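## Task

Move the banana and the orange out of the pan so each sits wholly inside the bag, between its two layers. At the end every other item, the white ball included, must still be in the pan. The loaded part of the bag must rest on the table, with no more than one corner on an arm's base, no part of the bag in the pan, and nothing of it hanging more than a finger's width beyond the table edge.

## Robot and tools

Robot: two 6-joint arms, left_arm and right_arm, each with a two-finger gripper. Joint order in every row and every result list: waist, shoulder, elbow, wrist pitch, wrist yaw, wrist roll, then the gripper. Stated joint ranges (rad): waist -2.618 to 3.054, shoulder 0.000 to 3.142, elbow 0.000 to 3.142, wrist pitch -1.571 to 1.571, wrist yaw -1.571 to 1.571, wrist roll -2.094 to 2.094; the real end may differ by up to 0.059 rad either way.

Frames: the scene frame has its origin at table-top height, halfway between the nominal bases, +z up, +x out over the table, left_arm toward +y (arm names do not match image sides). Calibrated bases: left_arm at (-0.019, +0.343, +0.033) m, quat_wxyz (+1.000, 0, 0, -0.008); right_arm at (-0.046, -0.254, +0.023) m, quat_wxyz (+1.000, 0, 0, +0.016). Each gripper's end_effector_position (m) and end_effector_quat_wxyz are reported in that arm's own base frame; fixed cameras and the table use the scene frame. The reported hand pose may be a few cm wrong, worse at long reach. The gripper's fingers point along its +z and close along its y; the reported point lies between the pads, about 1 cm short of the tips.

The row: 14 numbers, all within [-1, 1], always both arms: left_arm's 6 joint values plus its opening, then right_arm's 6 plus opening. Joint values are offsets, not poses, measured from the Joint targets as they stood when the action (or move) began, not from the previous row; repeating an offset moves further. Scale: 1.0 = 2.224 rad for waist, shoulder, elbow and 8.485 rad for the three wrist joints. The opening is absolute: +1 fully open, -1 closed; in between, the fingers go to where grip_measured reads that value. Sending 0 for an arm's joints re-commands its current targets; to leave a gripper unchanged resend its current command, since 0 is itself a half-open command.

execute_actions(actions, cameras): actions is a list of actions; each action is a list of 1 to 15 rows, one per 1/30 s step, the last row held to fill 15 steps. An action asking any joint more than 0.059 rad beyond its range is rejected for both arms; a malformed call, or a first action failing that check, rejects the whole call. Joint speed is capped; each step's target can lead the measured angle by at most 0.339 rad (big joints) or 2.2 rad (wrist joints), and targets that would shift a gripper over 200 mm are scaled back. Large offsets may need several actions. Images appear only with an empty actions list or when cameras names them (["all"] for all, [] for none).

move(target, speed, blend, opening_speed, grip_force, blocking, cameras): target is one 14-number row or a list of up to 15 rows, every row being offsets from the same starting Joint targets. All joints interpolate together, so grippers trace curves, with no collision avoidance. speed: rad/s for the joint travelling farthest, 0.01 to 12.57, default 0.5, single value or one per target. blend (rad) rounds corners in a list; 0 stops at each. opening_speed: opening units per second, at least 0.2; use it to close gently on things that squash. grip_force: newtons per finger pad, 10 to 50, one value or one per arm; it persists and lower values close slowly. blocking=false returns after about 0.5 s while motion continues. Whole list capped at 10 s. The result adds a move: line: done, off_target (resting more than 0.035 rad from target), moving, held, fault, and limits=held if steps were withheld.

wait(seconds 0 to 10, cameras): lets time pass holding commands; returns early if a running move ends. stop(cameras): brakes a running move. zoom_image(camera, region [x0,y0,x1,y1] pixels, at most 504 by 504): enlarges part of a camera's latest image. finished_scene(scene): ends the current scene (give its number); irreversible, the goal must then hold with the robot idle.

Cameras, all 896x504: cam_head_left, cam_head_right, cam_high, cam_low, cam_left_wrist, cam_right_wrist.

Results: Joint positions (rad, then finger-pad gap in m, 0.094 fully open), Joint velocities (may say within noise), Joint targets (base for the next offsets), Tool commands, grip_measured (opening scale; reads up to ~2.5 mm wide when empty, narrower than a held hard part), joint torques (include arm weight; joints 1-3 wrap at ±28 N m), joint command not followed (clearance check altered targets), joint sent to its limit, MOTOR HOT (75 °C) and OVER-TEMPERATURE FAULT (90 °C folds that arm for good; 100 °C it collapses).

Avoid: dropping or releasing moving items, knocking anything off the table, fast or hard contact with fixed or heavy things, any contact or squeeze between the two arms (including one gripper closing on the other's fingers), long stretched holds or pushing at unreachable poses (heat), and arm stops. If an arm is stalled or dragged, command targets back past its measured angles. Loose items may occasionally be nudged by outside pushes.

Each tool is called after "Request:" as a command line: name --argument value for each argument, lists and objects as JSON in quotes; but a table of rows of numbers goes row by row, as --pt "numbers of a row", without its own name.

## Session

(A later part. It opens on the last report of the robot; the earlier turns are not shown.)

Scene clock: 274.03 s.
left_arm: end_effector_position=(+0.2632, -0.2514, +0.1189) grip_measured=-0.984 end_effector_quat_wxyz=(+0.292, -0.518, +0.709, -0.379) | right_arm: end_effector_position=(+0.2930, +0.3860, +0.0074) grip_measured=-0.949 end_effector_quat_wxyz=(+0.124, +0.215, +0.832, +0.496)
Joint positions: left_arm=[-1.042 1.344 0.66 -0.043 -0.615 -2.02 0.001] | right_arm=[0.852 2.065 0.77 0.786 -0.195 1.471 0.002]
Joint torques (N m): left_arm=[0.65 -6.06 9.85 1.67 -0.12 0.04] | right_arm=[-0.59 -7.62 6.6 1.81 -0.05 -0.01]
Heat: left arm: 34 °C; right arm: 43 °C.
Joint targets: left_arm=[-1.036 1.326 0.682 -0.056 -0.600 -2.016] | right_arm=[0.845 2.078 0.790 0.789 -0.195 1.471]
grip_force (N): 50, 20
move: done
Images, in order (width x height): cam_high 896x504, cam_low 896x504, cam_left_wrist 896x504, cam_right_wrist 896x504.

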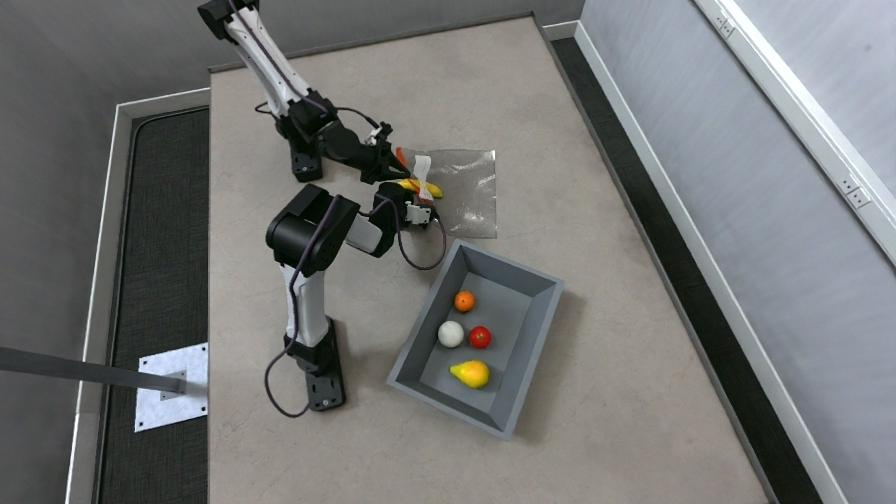

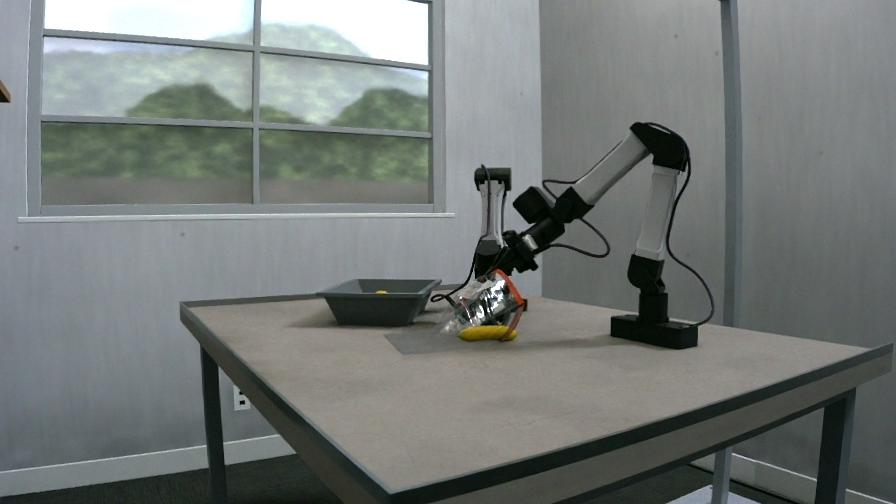

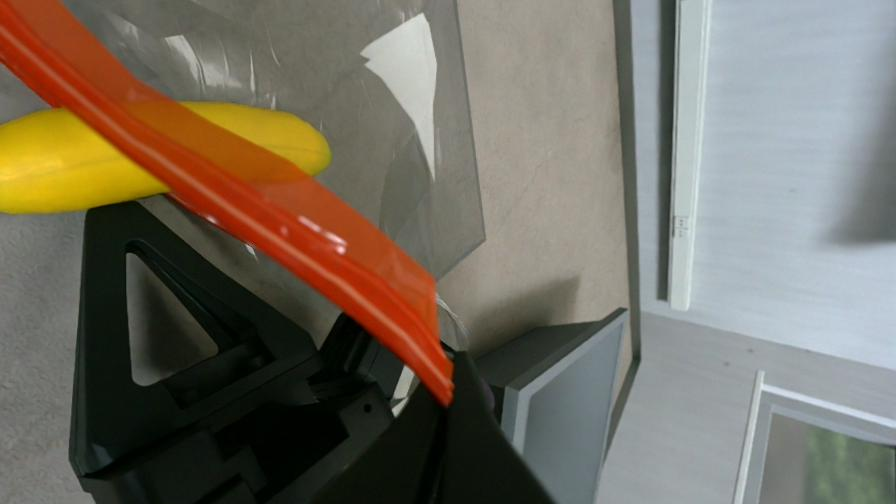

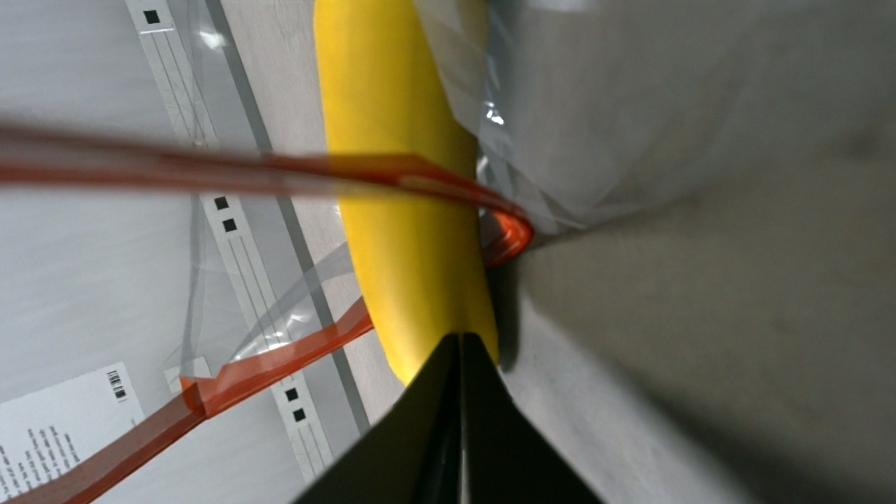

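Request:
move --target '[-0.0501,-0.0646,-0.0042,-0.0158,0,0,-1,0,0,0,0,0,0,-0.95]' --speed 0.15 --cameras '["cam_low","cam_high","cam_right_wrist","cam_left_wrist"]'

Request:
zoom_image --camera "cam_low" --region '[440, 260, 560, 350]'

Scene clock: 276.37 s.
left_arm: end_effector_position=(+0.2279, -0.2564, +0.1439) grip_measured=-0.984 end_effector_quat_wxyz=(+0.272, -0.482, +0.731, -0.398) | right_arm: end_effector_position=(+0.2929, +0.3858, +0.0070) grip_measured=-0.949 end_effector_quat_wxyz=(+0.123, +0.215, +0.833, +0.495)
Joint positions: left_arm=[-1.141 1.197 0.66 -0.178 -0.615 -2.02 0.001] | right_arm=[0.852 2.065 0.77 0.784 -0.195 1.471 0.002]
Joint torques (N m): left_arm=[-0.28 -4.82 9.28 1.68 -0.13 0.05] | right_arm=[-0.64 -7.65 6.6 1.84 -0.05 -0.01]
Heat: left arm: 34 °C; right arm: 43 °C.
Joint targets: left_arm=[-1.148 1.182 0.673 -0.191 -0.600 -2.016] | right_arm=[0.845 2.078 0.790 0.789 -0.195 1.471]
grip_force (N): 50, 20
move: done
Images, in order (width x height): cam_high 896x504, cam_low 896x504, cam_left_wrist 896x504, cam_right_wrist 896x504.

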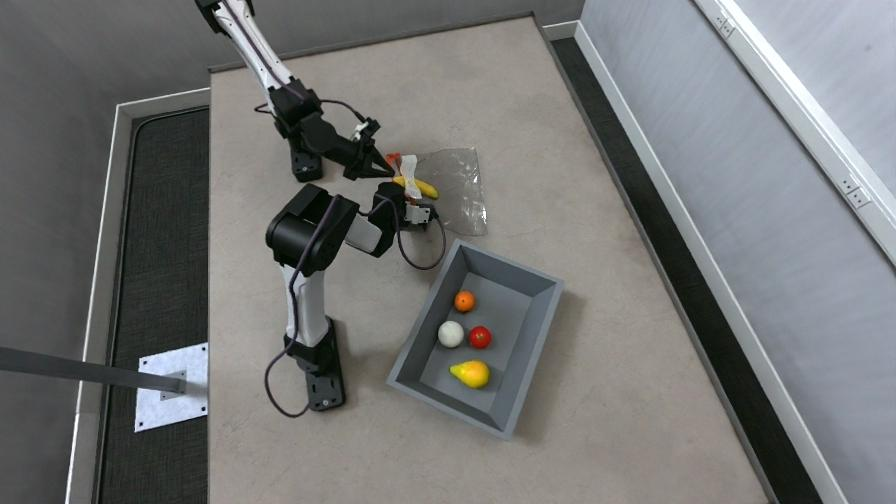

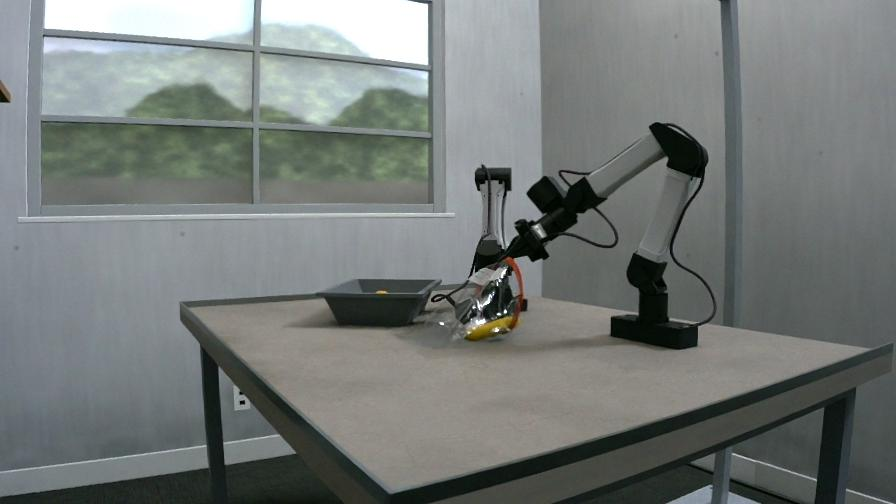

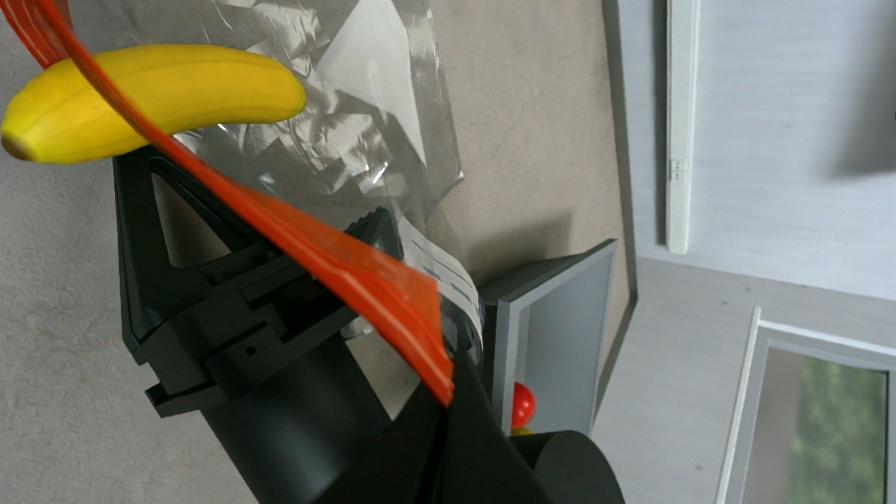

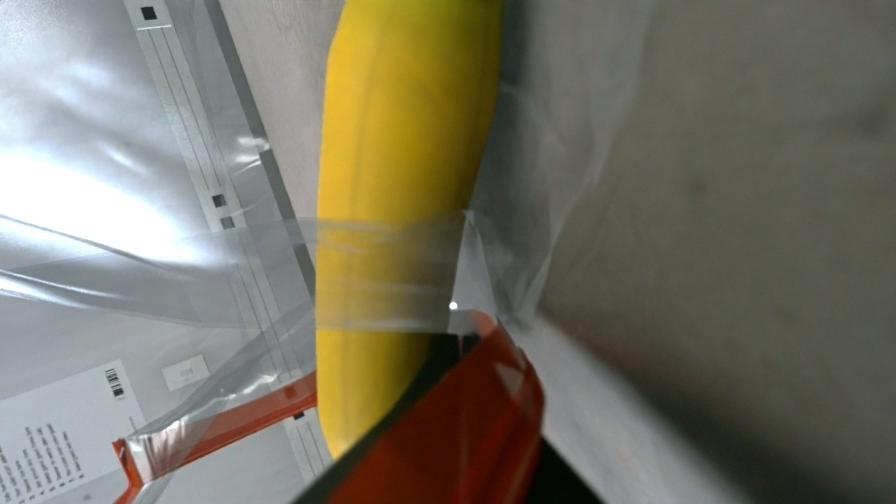

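Scaled by 4.200 from the camera's 896x504 image, which has a finer 1280x720 frame.

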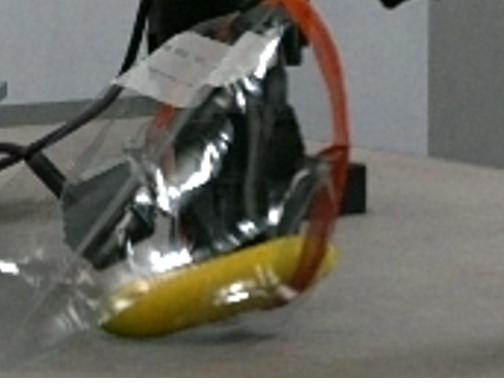

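Request:
move --pt "0 0 0 0 0 0 -1 0.0218 -0.0175 -0.0358 0.0047 0 0 -0.95" --pt "0 0 0 0 0 0 -1 0.0359 0.0024 0.0044 -0.0006 0 0 -0.95" --speed 0.15 --cameras '["cam_low","cam_right_wrist","cam_left_wrist"]'

Request:
zoom_image --camera "cam_low" --region '[440, 260, 560, 350]'

Scene clock: 278.47 s.
left_arm: end_effector_position=(+0.2278, -0.2563, +0.1437) grip_measured=-0.984 end_effector_quat_wxyz=(+0.272, -0.482, +0.732, -0.398) | right_arm: end_effector_position=(+0.2668, +0.3916, -0.0018) grip_measured=-0.949 end_effector_quat_wxyz=(+0.107, +0.197, +0.843, +0.490)
Joint positions: left_arm=[-1.141 1.197 0.66 -0.179 -0.615 -2.02 0.001] | right_arm=[0.902 2.065 0.734 0.799 -0.195 1.471 0.002]
Joint torques (N m): left_arm=[-0.32 -4.82 9.32 1.69 -0.13 0.04] | right_arm=[0.02 -8.61 4.3 1.84 -0.05 -0.01]
Heat: left arm: 34 °C; right arm: 43 °C.
Joint targets: left_arm=[-1.148 1.182 0.673 -0.190 -0.600 -2.016] | right_arm=[0.901 2.065 0.733 0.802 -0.194 1.471]
grip_force (N): 50, 20
move: held (right_arm; a check stopped the path); path passed 1 of 2 targets; limits=held; right_arm: the elbow is farthest, 0.066 rad from its target
joint command not followed: on one or more control steps a check withheld the commanded joint targets of the right arm, and it was not sent them on those steps.
cause: the commanded joint targets, or the way to them, would bring a part of the robot too close to another arm (this arm's wrist (the part past the wrist pitch) and the left arm's fingers, at the place that arm is still heading or pushing toward).
Images, in order (width x height): cam_low 896x504, cam_left_wrist 896x504, cam_right_wrist 896x504.

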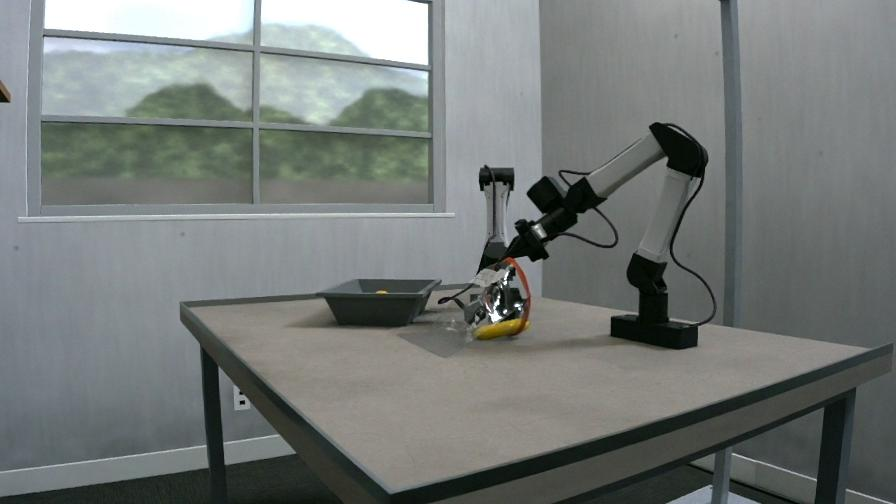

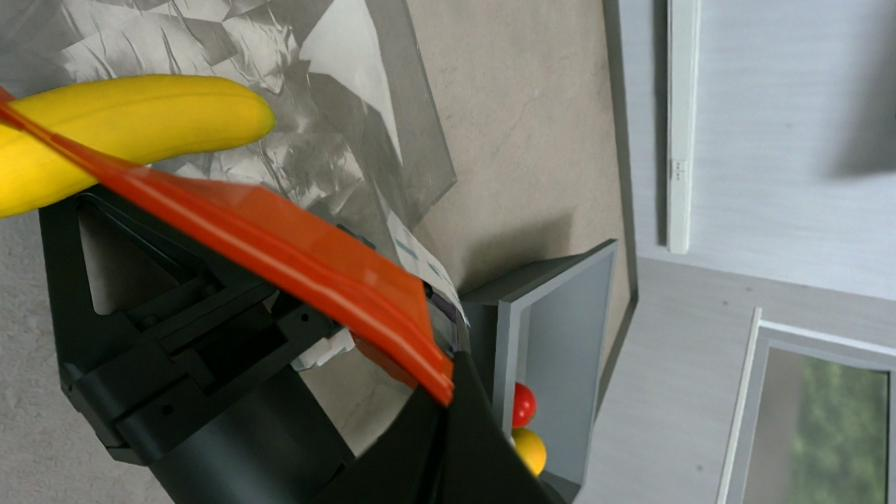

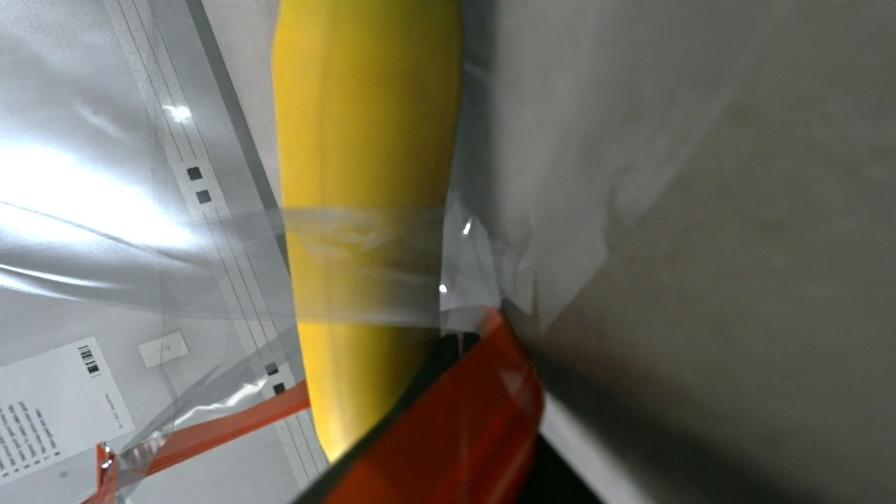

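Scaled by 4.200 from the camera's 896x504 image, which has a finer 1280x720 frame.

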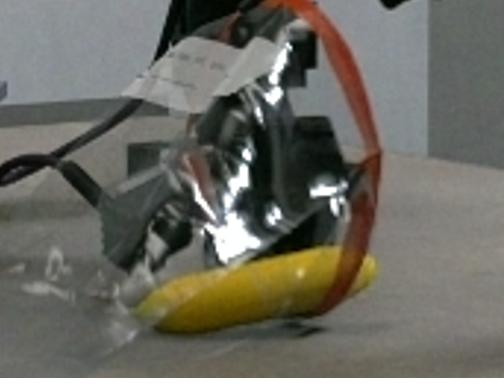

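Request:
move --pt "0 -0.0146 0.0639 -0.0207 0 0 -1 0 0 0 0 0 0 -0.95" --pt "0 -0.0146 0.0639 -0.0207 0 0 -1 0.0386 -0.039 -0.0652 0.0104 0 0 -0.95" --speed 0.15 --cameras '["cam_low","cam_right_wrist","cam_left_wrist","cam_high"]'

Request:
zoom_image --camera "cam_low" --region '[440, 240, 560, 350]'

Request:
zoom_image --camera "cam_high" --region '[320, 130, 540, 280]'

Scene clock: 282.20 s.
left_arm: end_effector_position=(+0.2266, -0.2544, +0.1754) grip_measured=-0.984 end_effector_quat_wxyz=(+0.272, -0.481, +0.738, -0.387) | right_arm: end_effector_position=(+0.2168, +0.3831, -0.0072) grip_measured=-0.949 end_effector_quat_wxyz=(+0.086, +0.165, +0.852, +0.490)
Joint positions: left_arm=[-1.141 1.167 0.789 -0.363 -0.613 -2.02 0.001] | right_arm=[0.979 2.014 0.593 0.88 -0.195 1.471 0.002]
Joint torques (N m): left_arm=[-0.28 -4.9 10.8 1.76 -0.15 0.04] | right_arm=[0.69 -10.88 3.49 1.88 -0.05 0]
Heat: left arm: 35 °C; right arm: 43 °C.
Joint targets: left_arm=[-1.148 1.150 0.815 -0.366 -0.600 -2.016] | right_arm=[0.987 1.978 0.588 0.890 -0.194 1.471]
grip_force (N): 50, 20
move: done
Images, in order (width x height): cam_high 896x504, cam_low 896x504, cam_left_wrist 896x504, cam_right_wrist 896x504.

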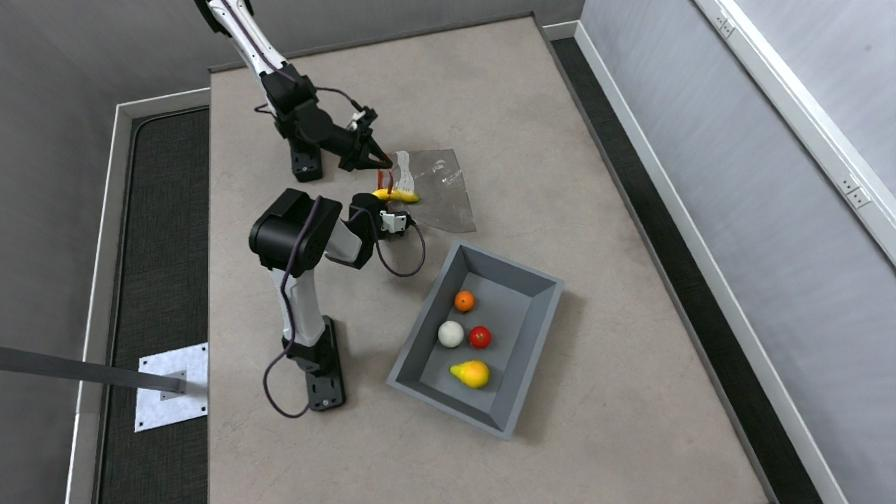

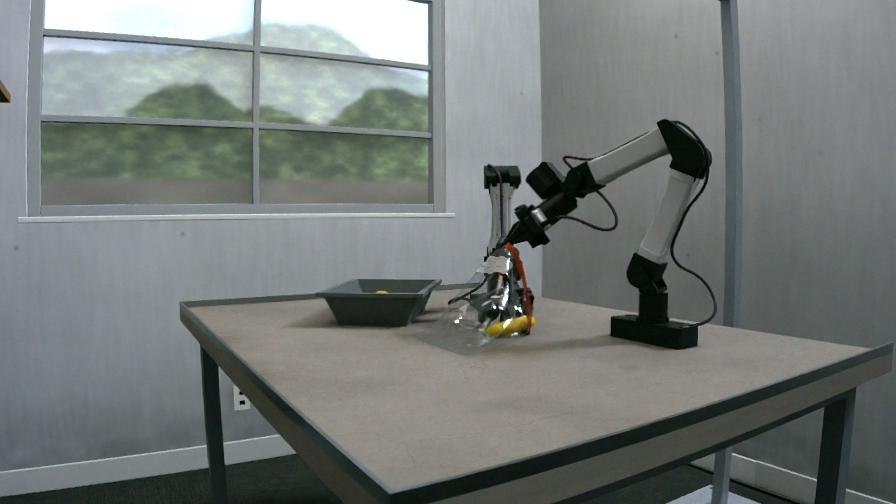

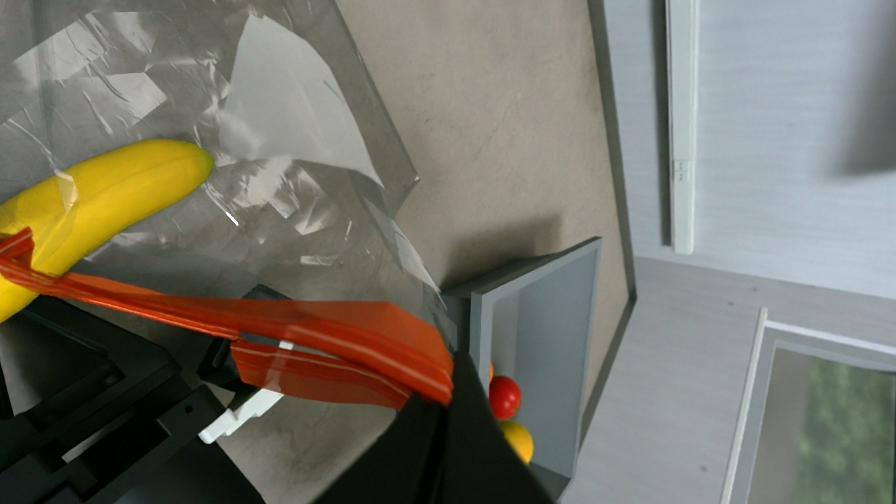

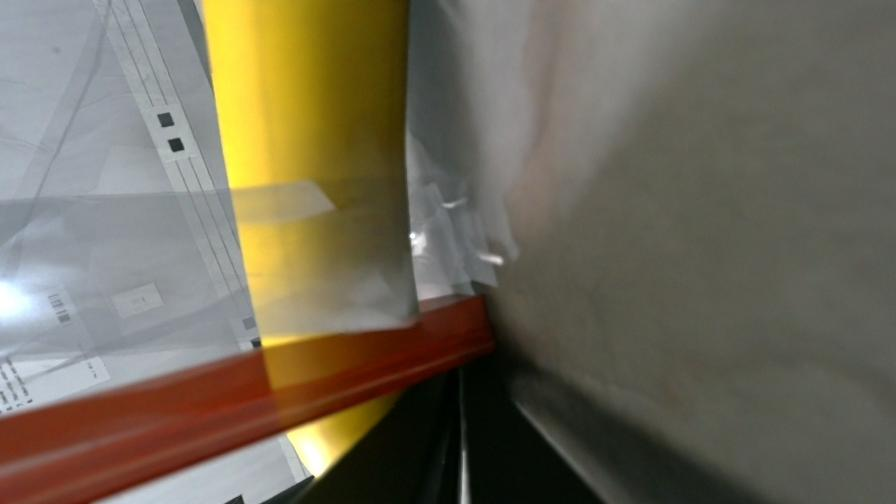

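Scaled by 4.200 from the camera's 896x504 image, which has a finer 1280x720 frame.

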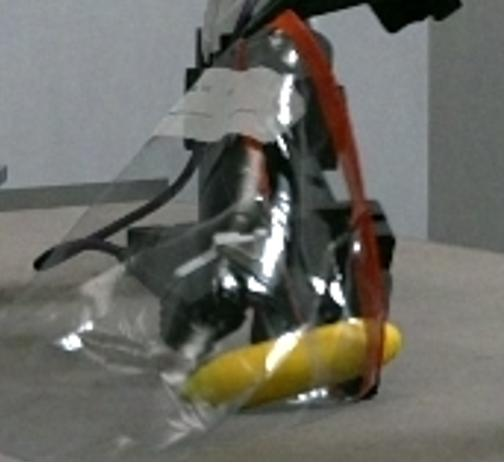

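Scaled by 2.291 from the camera's 896x504 image, which has a finer 1280x720 frame.

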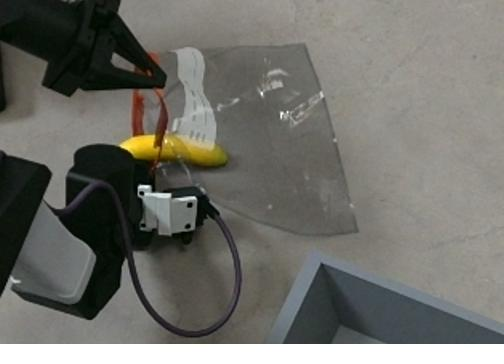

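Request:
move --target '[0,0,0,0,0,0,-1,-0.0198,-0.2218,-0.1598,-0.0163,0,0,-0.95]' --speed 0.25 --cameras '["cam_low","cam_right_wrist","cam_left_wrist","cam_high"]'

Request:
zoom_image --camera "cam_low" --region '[440, 240, 560, 350]'

Request:
zoom_image --camera "cam_high" --region '[320, 130, 540, 280]'

Scene clock: 285.30 s.
left_arm: end_effector_position=(+0.2266, -0.2544, +0.1754) grip_measured=-0.984 end_effector_quat_wxyz=(+0.272, -0.481, +0.738, -0.387) | right_arm: end_effector_position=(+0.1731, +0.2999, +0.0379) grip_measured=-0.949 end_effector_quat_wxyz=(+0.096, +0.175, +0.845, +0.495)
Joint positions: left_arm=[-1.141 1.167 0.789 -0.363 -0.613 -2.02 0.001] | right_arm=[0.95 1.508 0.235 0.749 -0.195 1.471 0.002]
Joint torques (N m): left_arm=[-0.31 -4.92 10.84 1.77 -0.15 0.04] | right_arm=[-0.69 -6.22 4.48 1.82 -0.05 -0.01]
Heat: left arm: 35 °C; right arm: 43 °C.
Joint targets: left_arm=[-1.148 1.150 0.815 -0.366 -0.600 -2.016] | right_arm=[0.943 1.485 0.232 0.752 -0.194 1.471]
grip_force (N): 50, 20
move: done
Images, in order (width x height): cam_high 896x504, cam_low 896x504, cam_left_wrist 896x504, cam_right_wrist 896x504.

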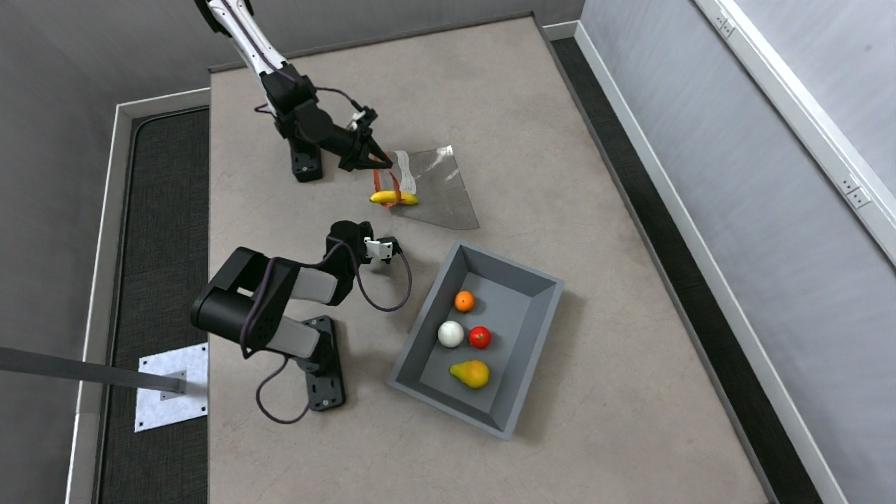

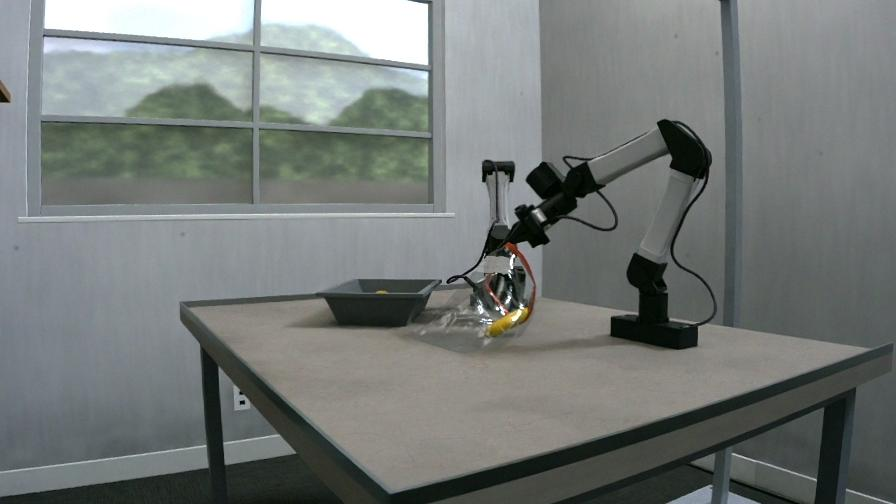

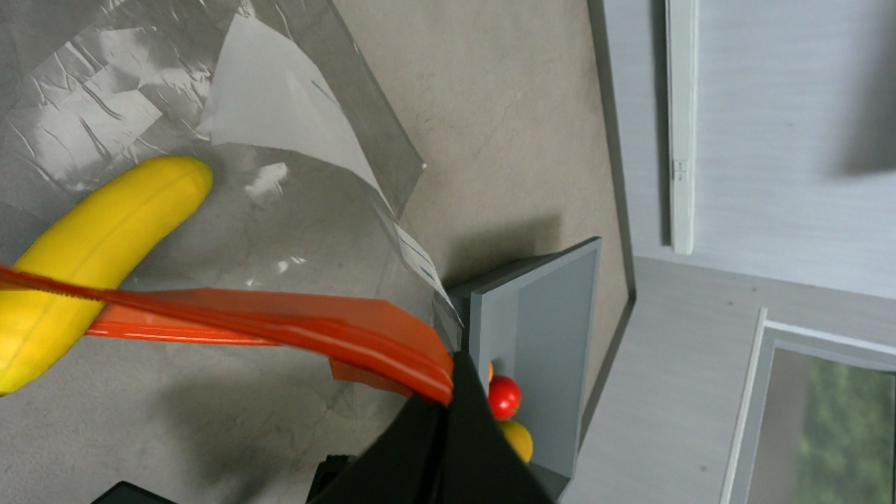

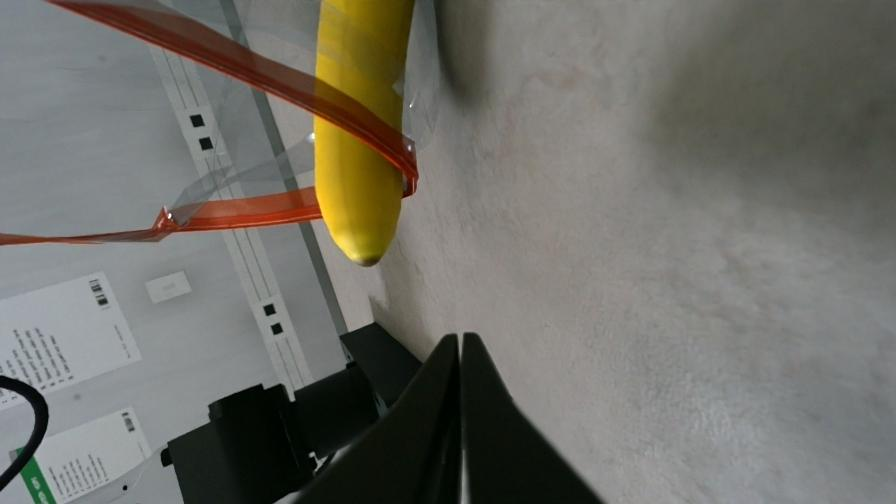

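Scaled by 4.200 from the camera's 896x504 image, which has a finer 1280x720 frame.

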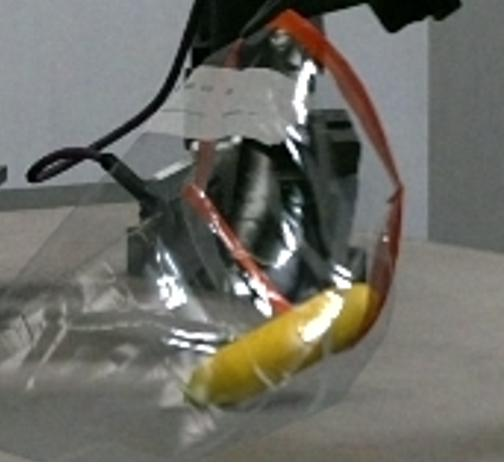

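Scaled by 2.291 from the camera's 896x504 image, which has a finer 1280x720 frame.

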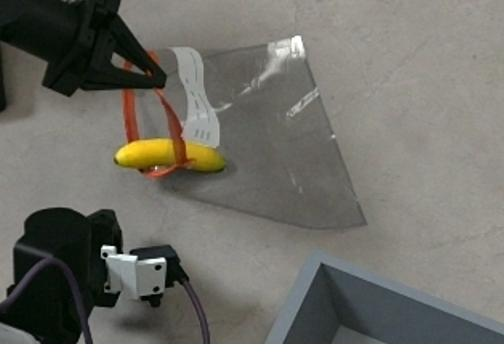

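Request:
move --target '[0,0.007,0.0953,-0.0226,0,0,-1,0,0,0,0,0,0,-0.95]' --speed 0.15 --cameras '["cam_low","cam_right_wrist"]'

Request:
zoom_image --camera "cam_low" --region '[440, 210, 560, 350]'

Scene clock: 287.70 s.
left_arm: end_effector_position=(+0.2292, -0.2601, +0.2346) grip_measured=-0.984 end_effector_quat_wxyz=(+0.270, -0.482, +0.731, -0.401) | right_arm: end_effector_position=(+0.1730, +0.2998, +0.0378) grip_measured=-0.949 end_effector_quat_wxyz=(+0.096, +0.175, +0.846, +0.495)
Joint positions: left_arm=[-1.141 1.167 1.003 -0.546 -0.613 -2.02 0.001] | right_arm=[0.95 1.508 0.235 0.748 -0.195 1.471 0.002]
Joint velocities: left_arm=[0.017 -0.002 0.007 -0.154 -0.007 -0.081 0] | right_arm=[within noise]
Joint torques (N m): left_arm=[-0.28 -3.73 10.62 1.7 -0.14 0.05] | right_arm=[-0.7 -6.22 4.48 1.82 -0.05 -0.01]
Heat: left arm: 35 °C; right arm: 43 °C.
Joint targets: left_arm=[-1.148 1.165 1.027 -0.558 -0.600 -2.016] | right_arm=[0.943 1.485 0.232 0.752 -0.194 1.471]
grip_force (N): 50, 20
move: done
Images, in order (width x height): cam_low 896x504, cam_right_wrist 896x504.

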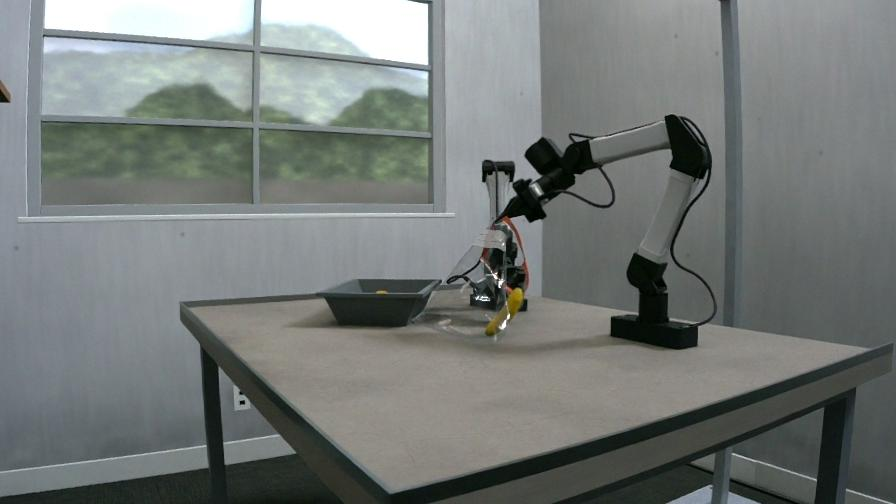

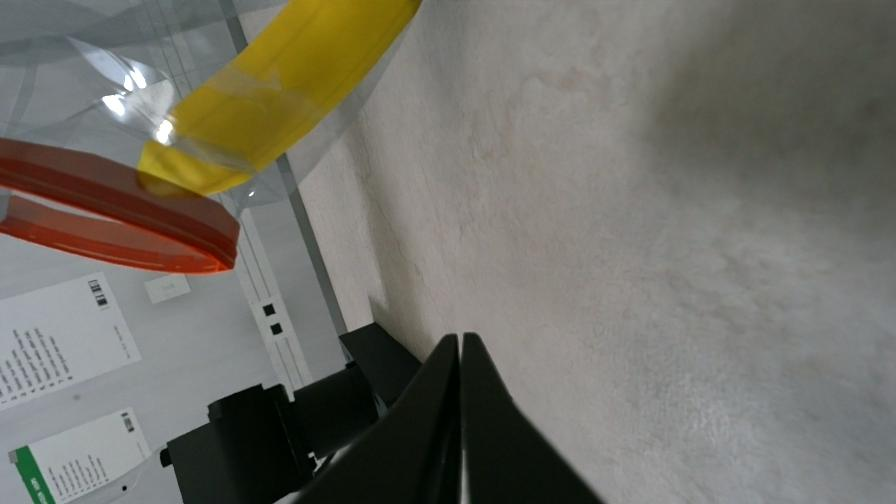

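Scaled by 3.600 from the camera's 896x504 image, which has a finer 1280x720 frame.

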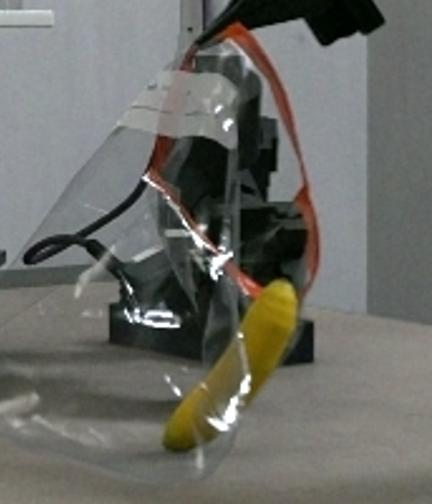

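Request:
move --pt "0 0.007 0.06 -0.0142 0 0 -1 0.0 -0.1 0.15 -0.06 0 0 -0.95" --pt "0 0.007 0.06 -0.0142 0 0 -1 -0.3457 0.2025 0.7268 -0.2635 0.0229 0 0.5" --speed 0.9 --blend 0.2 --cameras '["cam_low","cam_right_wrist","cam_high"]'

Request:
zoom_image --camera "cam_low" --region '[440, 210, 560, 350]'

Scene clock: 292.00 s.
left_arm: end_effector_position=(+0.2282, -0.2578, +0.2678) grip_measured=-0.984 end_effector_quat_wxyz=(+0.270, -0.483, +0.729, -0.403) | right_arm: end_effector_position=(+0.3537, +0.0641, +0.1491) grip_measured=+0.499 end_effector_quat_wxyz=(-0.005, +0.604, +0.797, +0.002)
Joint positions: left_arm=[-1.141 1.172 1.136 -0.668 -0.613 -2.02 0.001] | right_arm=[0.174 1.922 1.823 -1.476 -0.011 1.471 0.07]
Joint torques (N m): left_arm=[-0.29 -2.89 10.58 1.73 -0.15 0.04] | right_arm=[-0.03 -7.75 8.4 0.13 0.12 0.06]
Heat: left arm: 36 °C; right arm: 43 °C.
Joint targets: left_arm=[-1.148 1.181 1.161 -0.678 -0.600 -2.016] | right_arm=[0.174 1.935 1.849 -1.484 0.000 1.471]
grip_force (N): 50, 20
move: done
Images, in order (width x height): cam_high 896x504, cam_low 896x504, cam_right_wrist 896x504.

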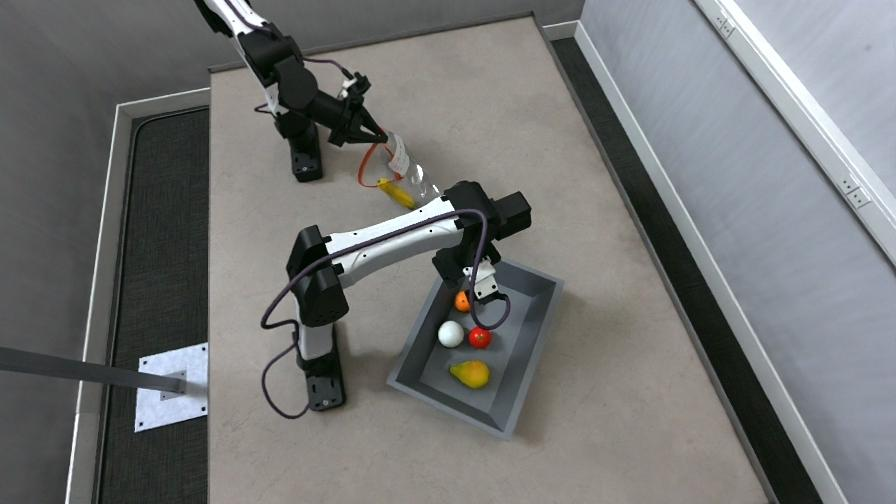

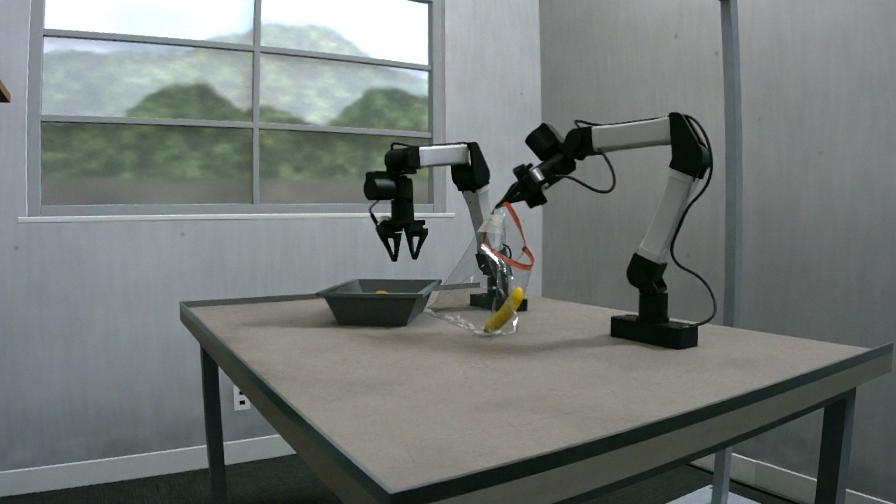

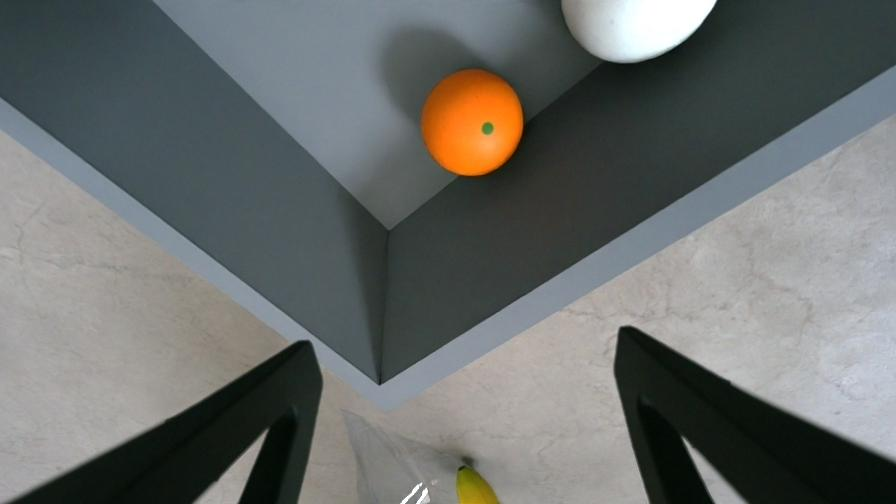

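Scaled by 3.600 from the camera's 896x504 image, which has a finer 1280x720 frame.

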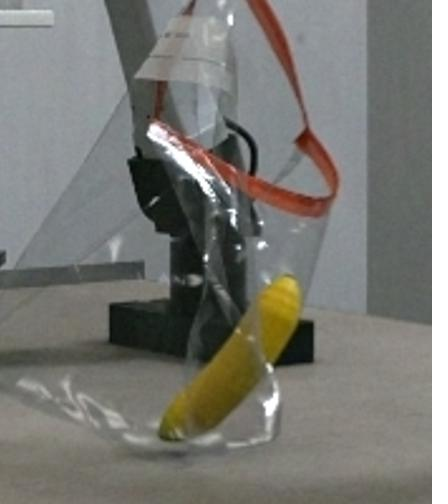

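Request:
move --target '[0,0,0,0,0,0,-1,-0.0299,-0.02,-0.1174,0.0254,0,-0.0857,0.35]' --speed 0.8 --cameras '["cam_right_wrist"]'

Scene clock: 294.77 s.
left_arm: end_effector_position=(+0.2282, -0.2578, +0.2678) grip_measured=-0.984 end_effector_quat_wxyz=(+0.270, -0.483, +0.729, -0.403) | right_arm: end_effector_position=(+0.3499, +0.0418, +0.0907) grip_measured=+0.351 end_effector_quat_wxyz=(-0.020, +0.314, +0.949, -0.003)
Joint positions: left_arm=[-1.141 1.172 1.136 -0.668 -0.613 -2.02 0.001] | right_arm=[0.114 1.922 1.591 -1.278 -0.01 0.753 0.063]
Joint torques (N m): left_arm=[-0.31 -2.89 10.58 1.73 -0.14 0.04] | right_arm=[-0.62 -11.69 5.75 0.32 0.11 -0.03]
Heat: left arm: 36 °C; right arm: 43 °C.
Joint targets: left_arm=[-1.148 1.181 1.161 -0.678 -0.600 -2.016] | right_arm=[0.107 1.890 1.588 -1.268 0.000 0.744]
grip_force (N): 50, 20
move: done
Images, in order (width x height): cam_right_wrist 896x504.

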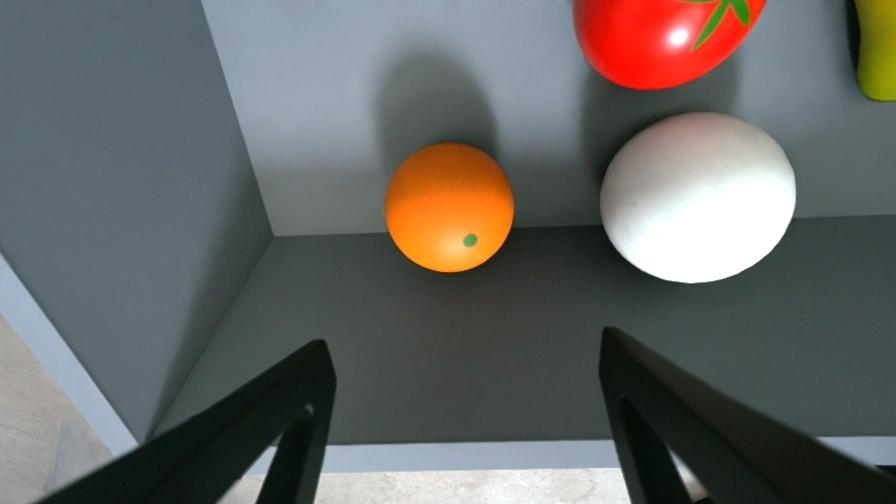

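Request:
move --target '[0,0,0,0,0,0,-1,-0.006,0.0377,-0.0755,0.0296,0,0,0.35]' --speed 0.4 --cameras '["cam_right_wrist"]'

Scene clock: 296.67 s.
left_arm: end_effector_position=(+0.2282, -0.2578, +0.2678) grip_measured=-0.984 end_effector_quat_wxyz=(+0.270, -0.483, +0.729, -0.403) | right_arm: end_effector_position=(+0.3592, +0.0383, +0.0329) grip_measured=+0.351 end_effector_quat_wxyz=(-0.004, +0.320, +0.948, +0.004)
Joint positions: left_arm=[-1.141 1.172 1.136 -0.668 -0.613 -2.02 0.001] | right_arm=[0.101 1.967 1.42 -1.028 -0.01 0.752 0.063]
Joint torques (N m): left_arm=[-0.29 -2.85 10.61 1.73 -0.13 0.03] | right_arm=[-0.66 -8.54 5.79 0.37 0.11 -0.03]
Heat: left arm: 36 °C; right arm: 43 °C.
Joint targets: left_arm=[-1.148 1.181 1.161 -0.678 -0.600 -2.016] | right_arm=[0.094 1.974 1.420 -1.017 0.000 0.744]
grip_force (N): 50, 20
move: done
Images, in order (width x height): cam_right_wrist 896x504.

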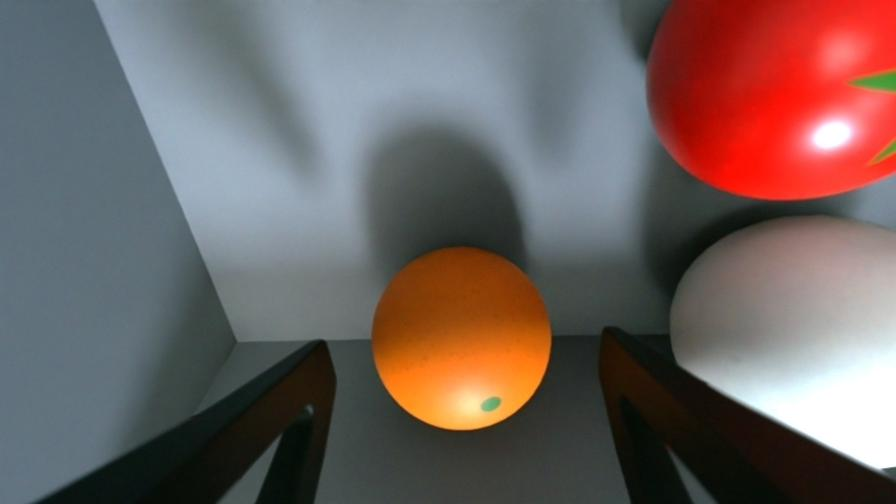

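Request:
move --target '[0,0,0,0,0,0,-1,0,0,0,0,0,0,-0.1]' --opening_speed 0.4 --cameras '["cam_right_wrist"]'

Scene clock: 298.70 s.
left_arm: end_effector_position=(+0.2282, -0.2578, +0.2678) grip_measured=-0.984 end_effector_quat_wxyz=(+0.270, -0.483, +0.729, -0.403) | right_arm: end_effector_position=(+0.3593, +0.0383, +0.0329) grip_measured=-0.099 end_effector_quat_wxyz=(-0.004, +0.320, +0.948, +0.004)
Joint positions: left_arm=[-1.141 1.172 1.136 -0.668 -0.613 -2.02 0.001] | right_arm=[0.101 1.967 1.42 -1.028 -0.01 0.752 0.042]
Joint torques (N m): left_arm=[-0.27 -2.89 10.61 1.73 -0.14 0.04] | right_arm=[-0.68 -8.53 5.79 0.37 0.1 -0.03]
Heat: left arm: 36 °C; right arm: 44 °C.
Joint targets: left_arm=[-1.148 1.181 1.161 -0.678 -0.600 -2.016] | right_arm=[0.094 1.974 1.420 -1.017 0.000 0.744]
grip_force (N): 50, 20
move: done
Images, in order (width x height): cam_right_wrist 896x504.

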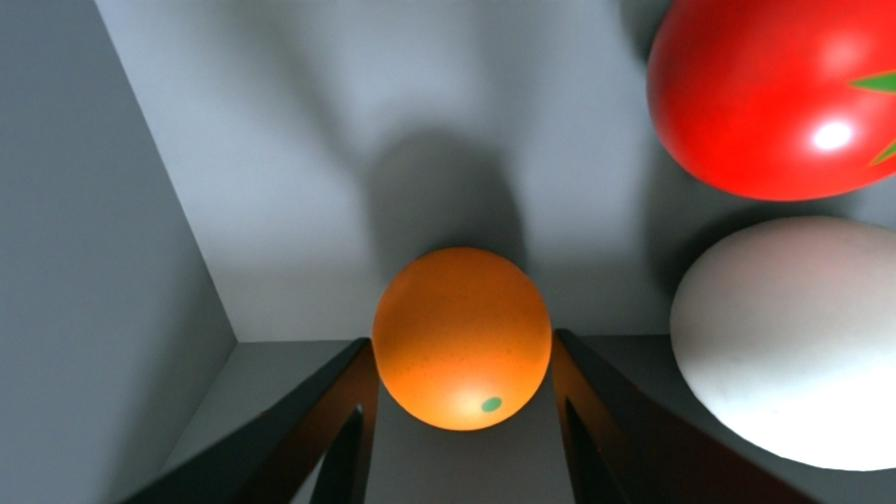

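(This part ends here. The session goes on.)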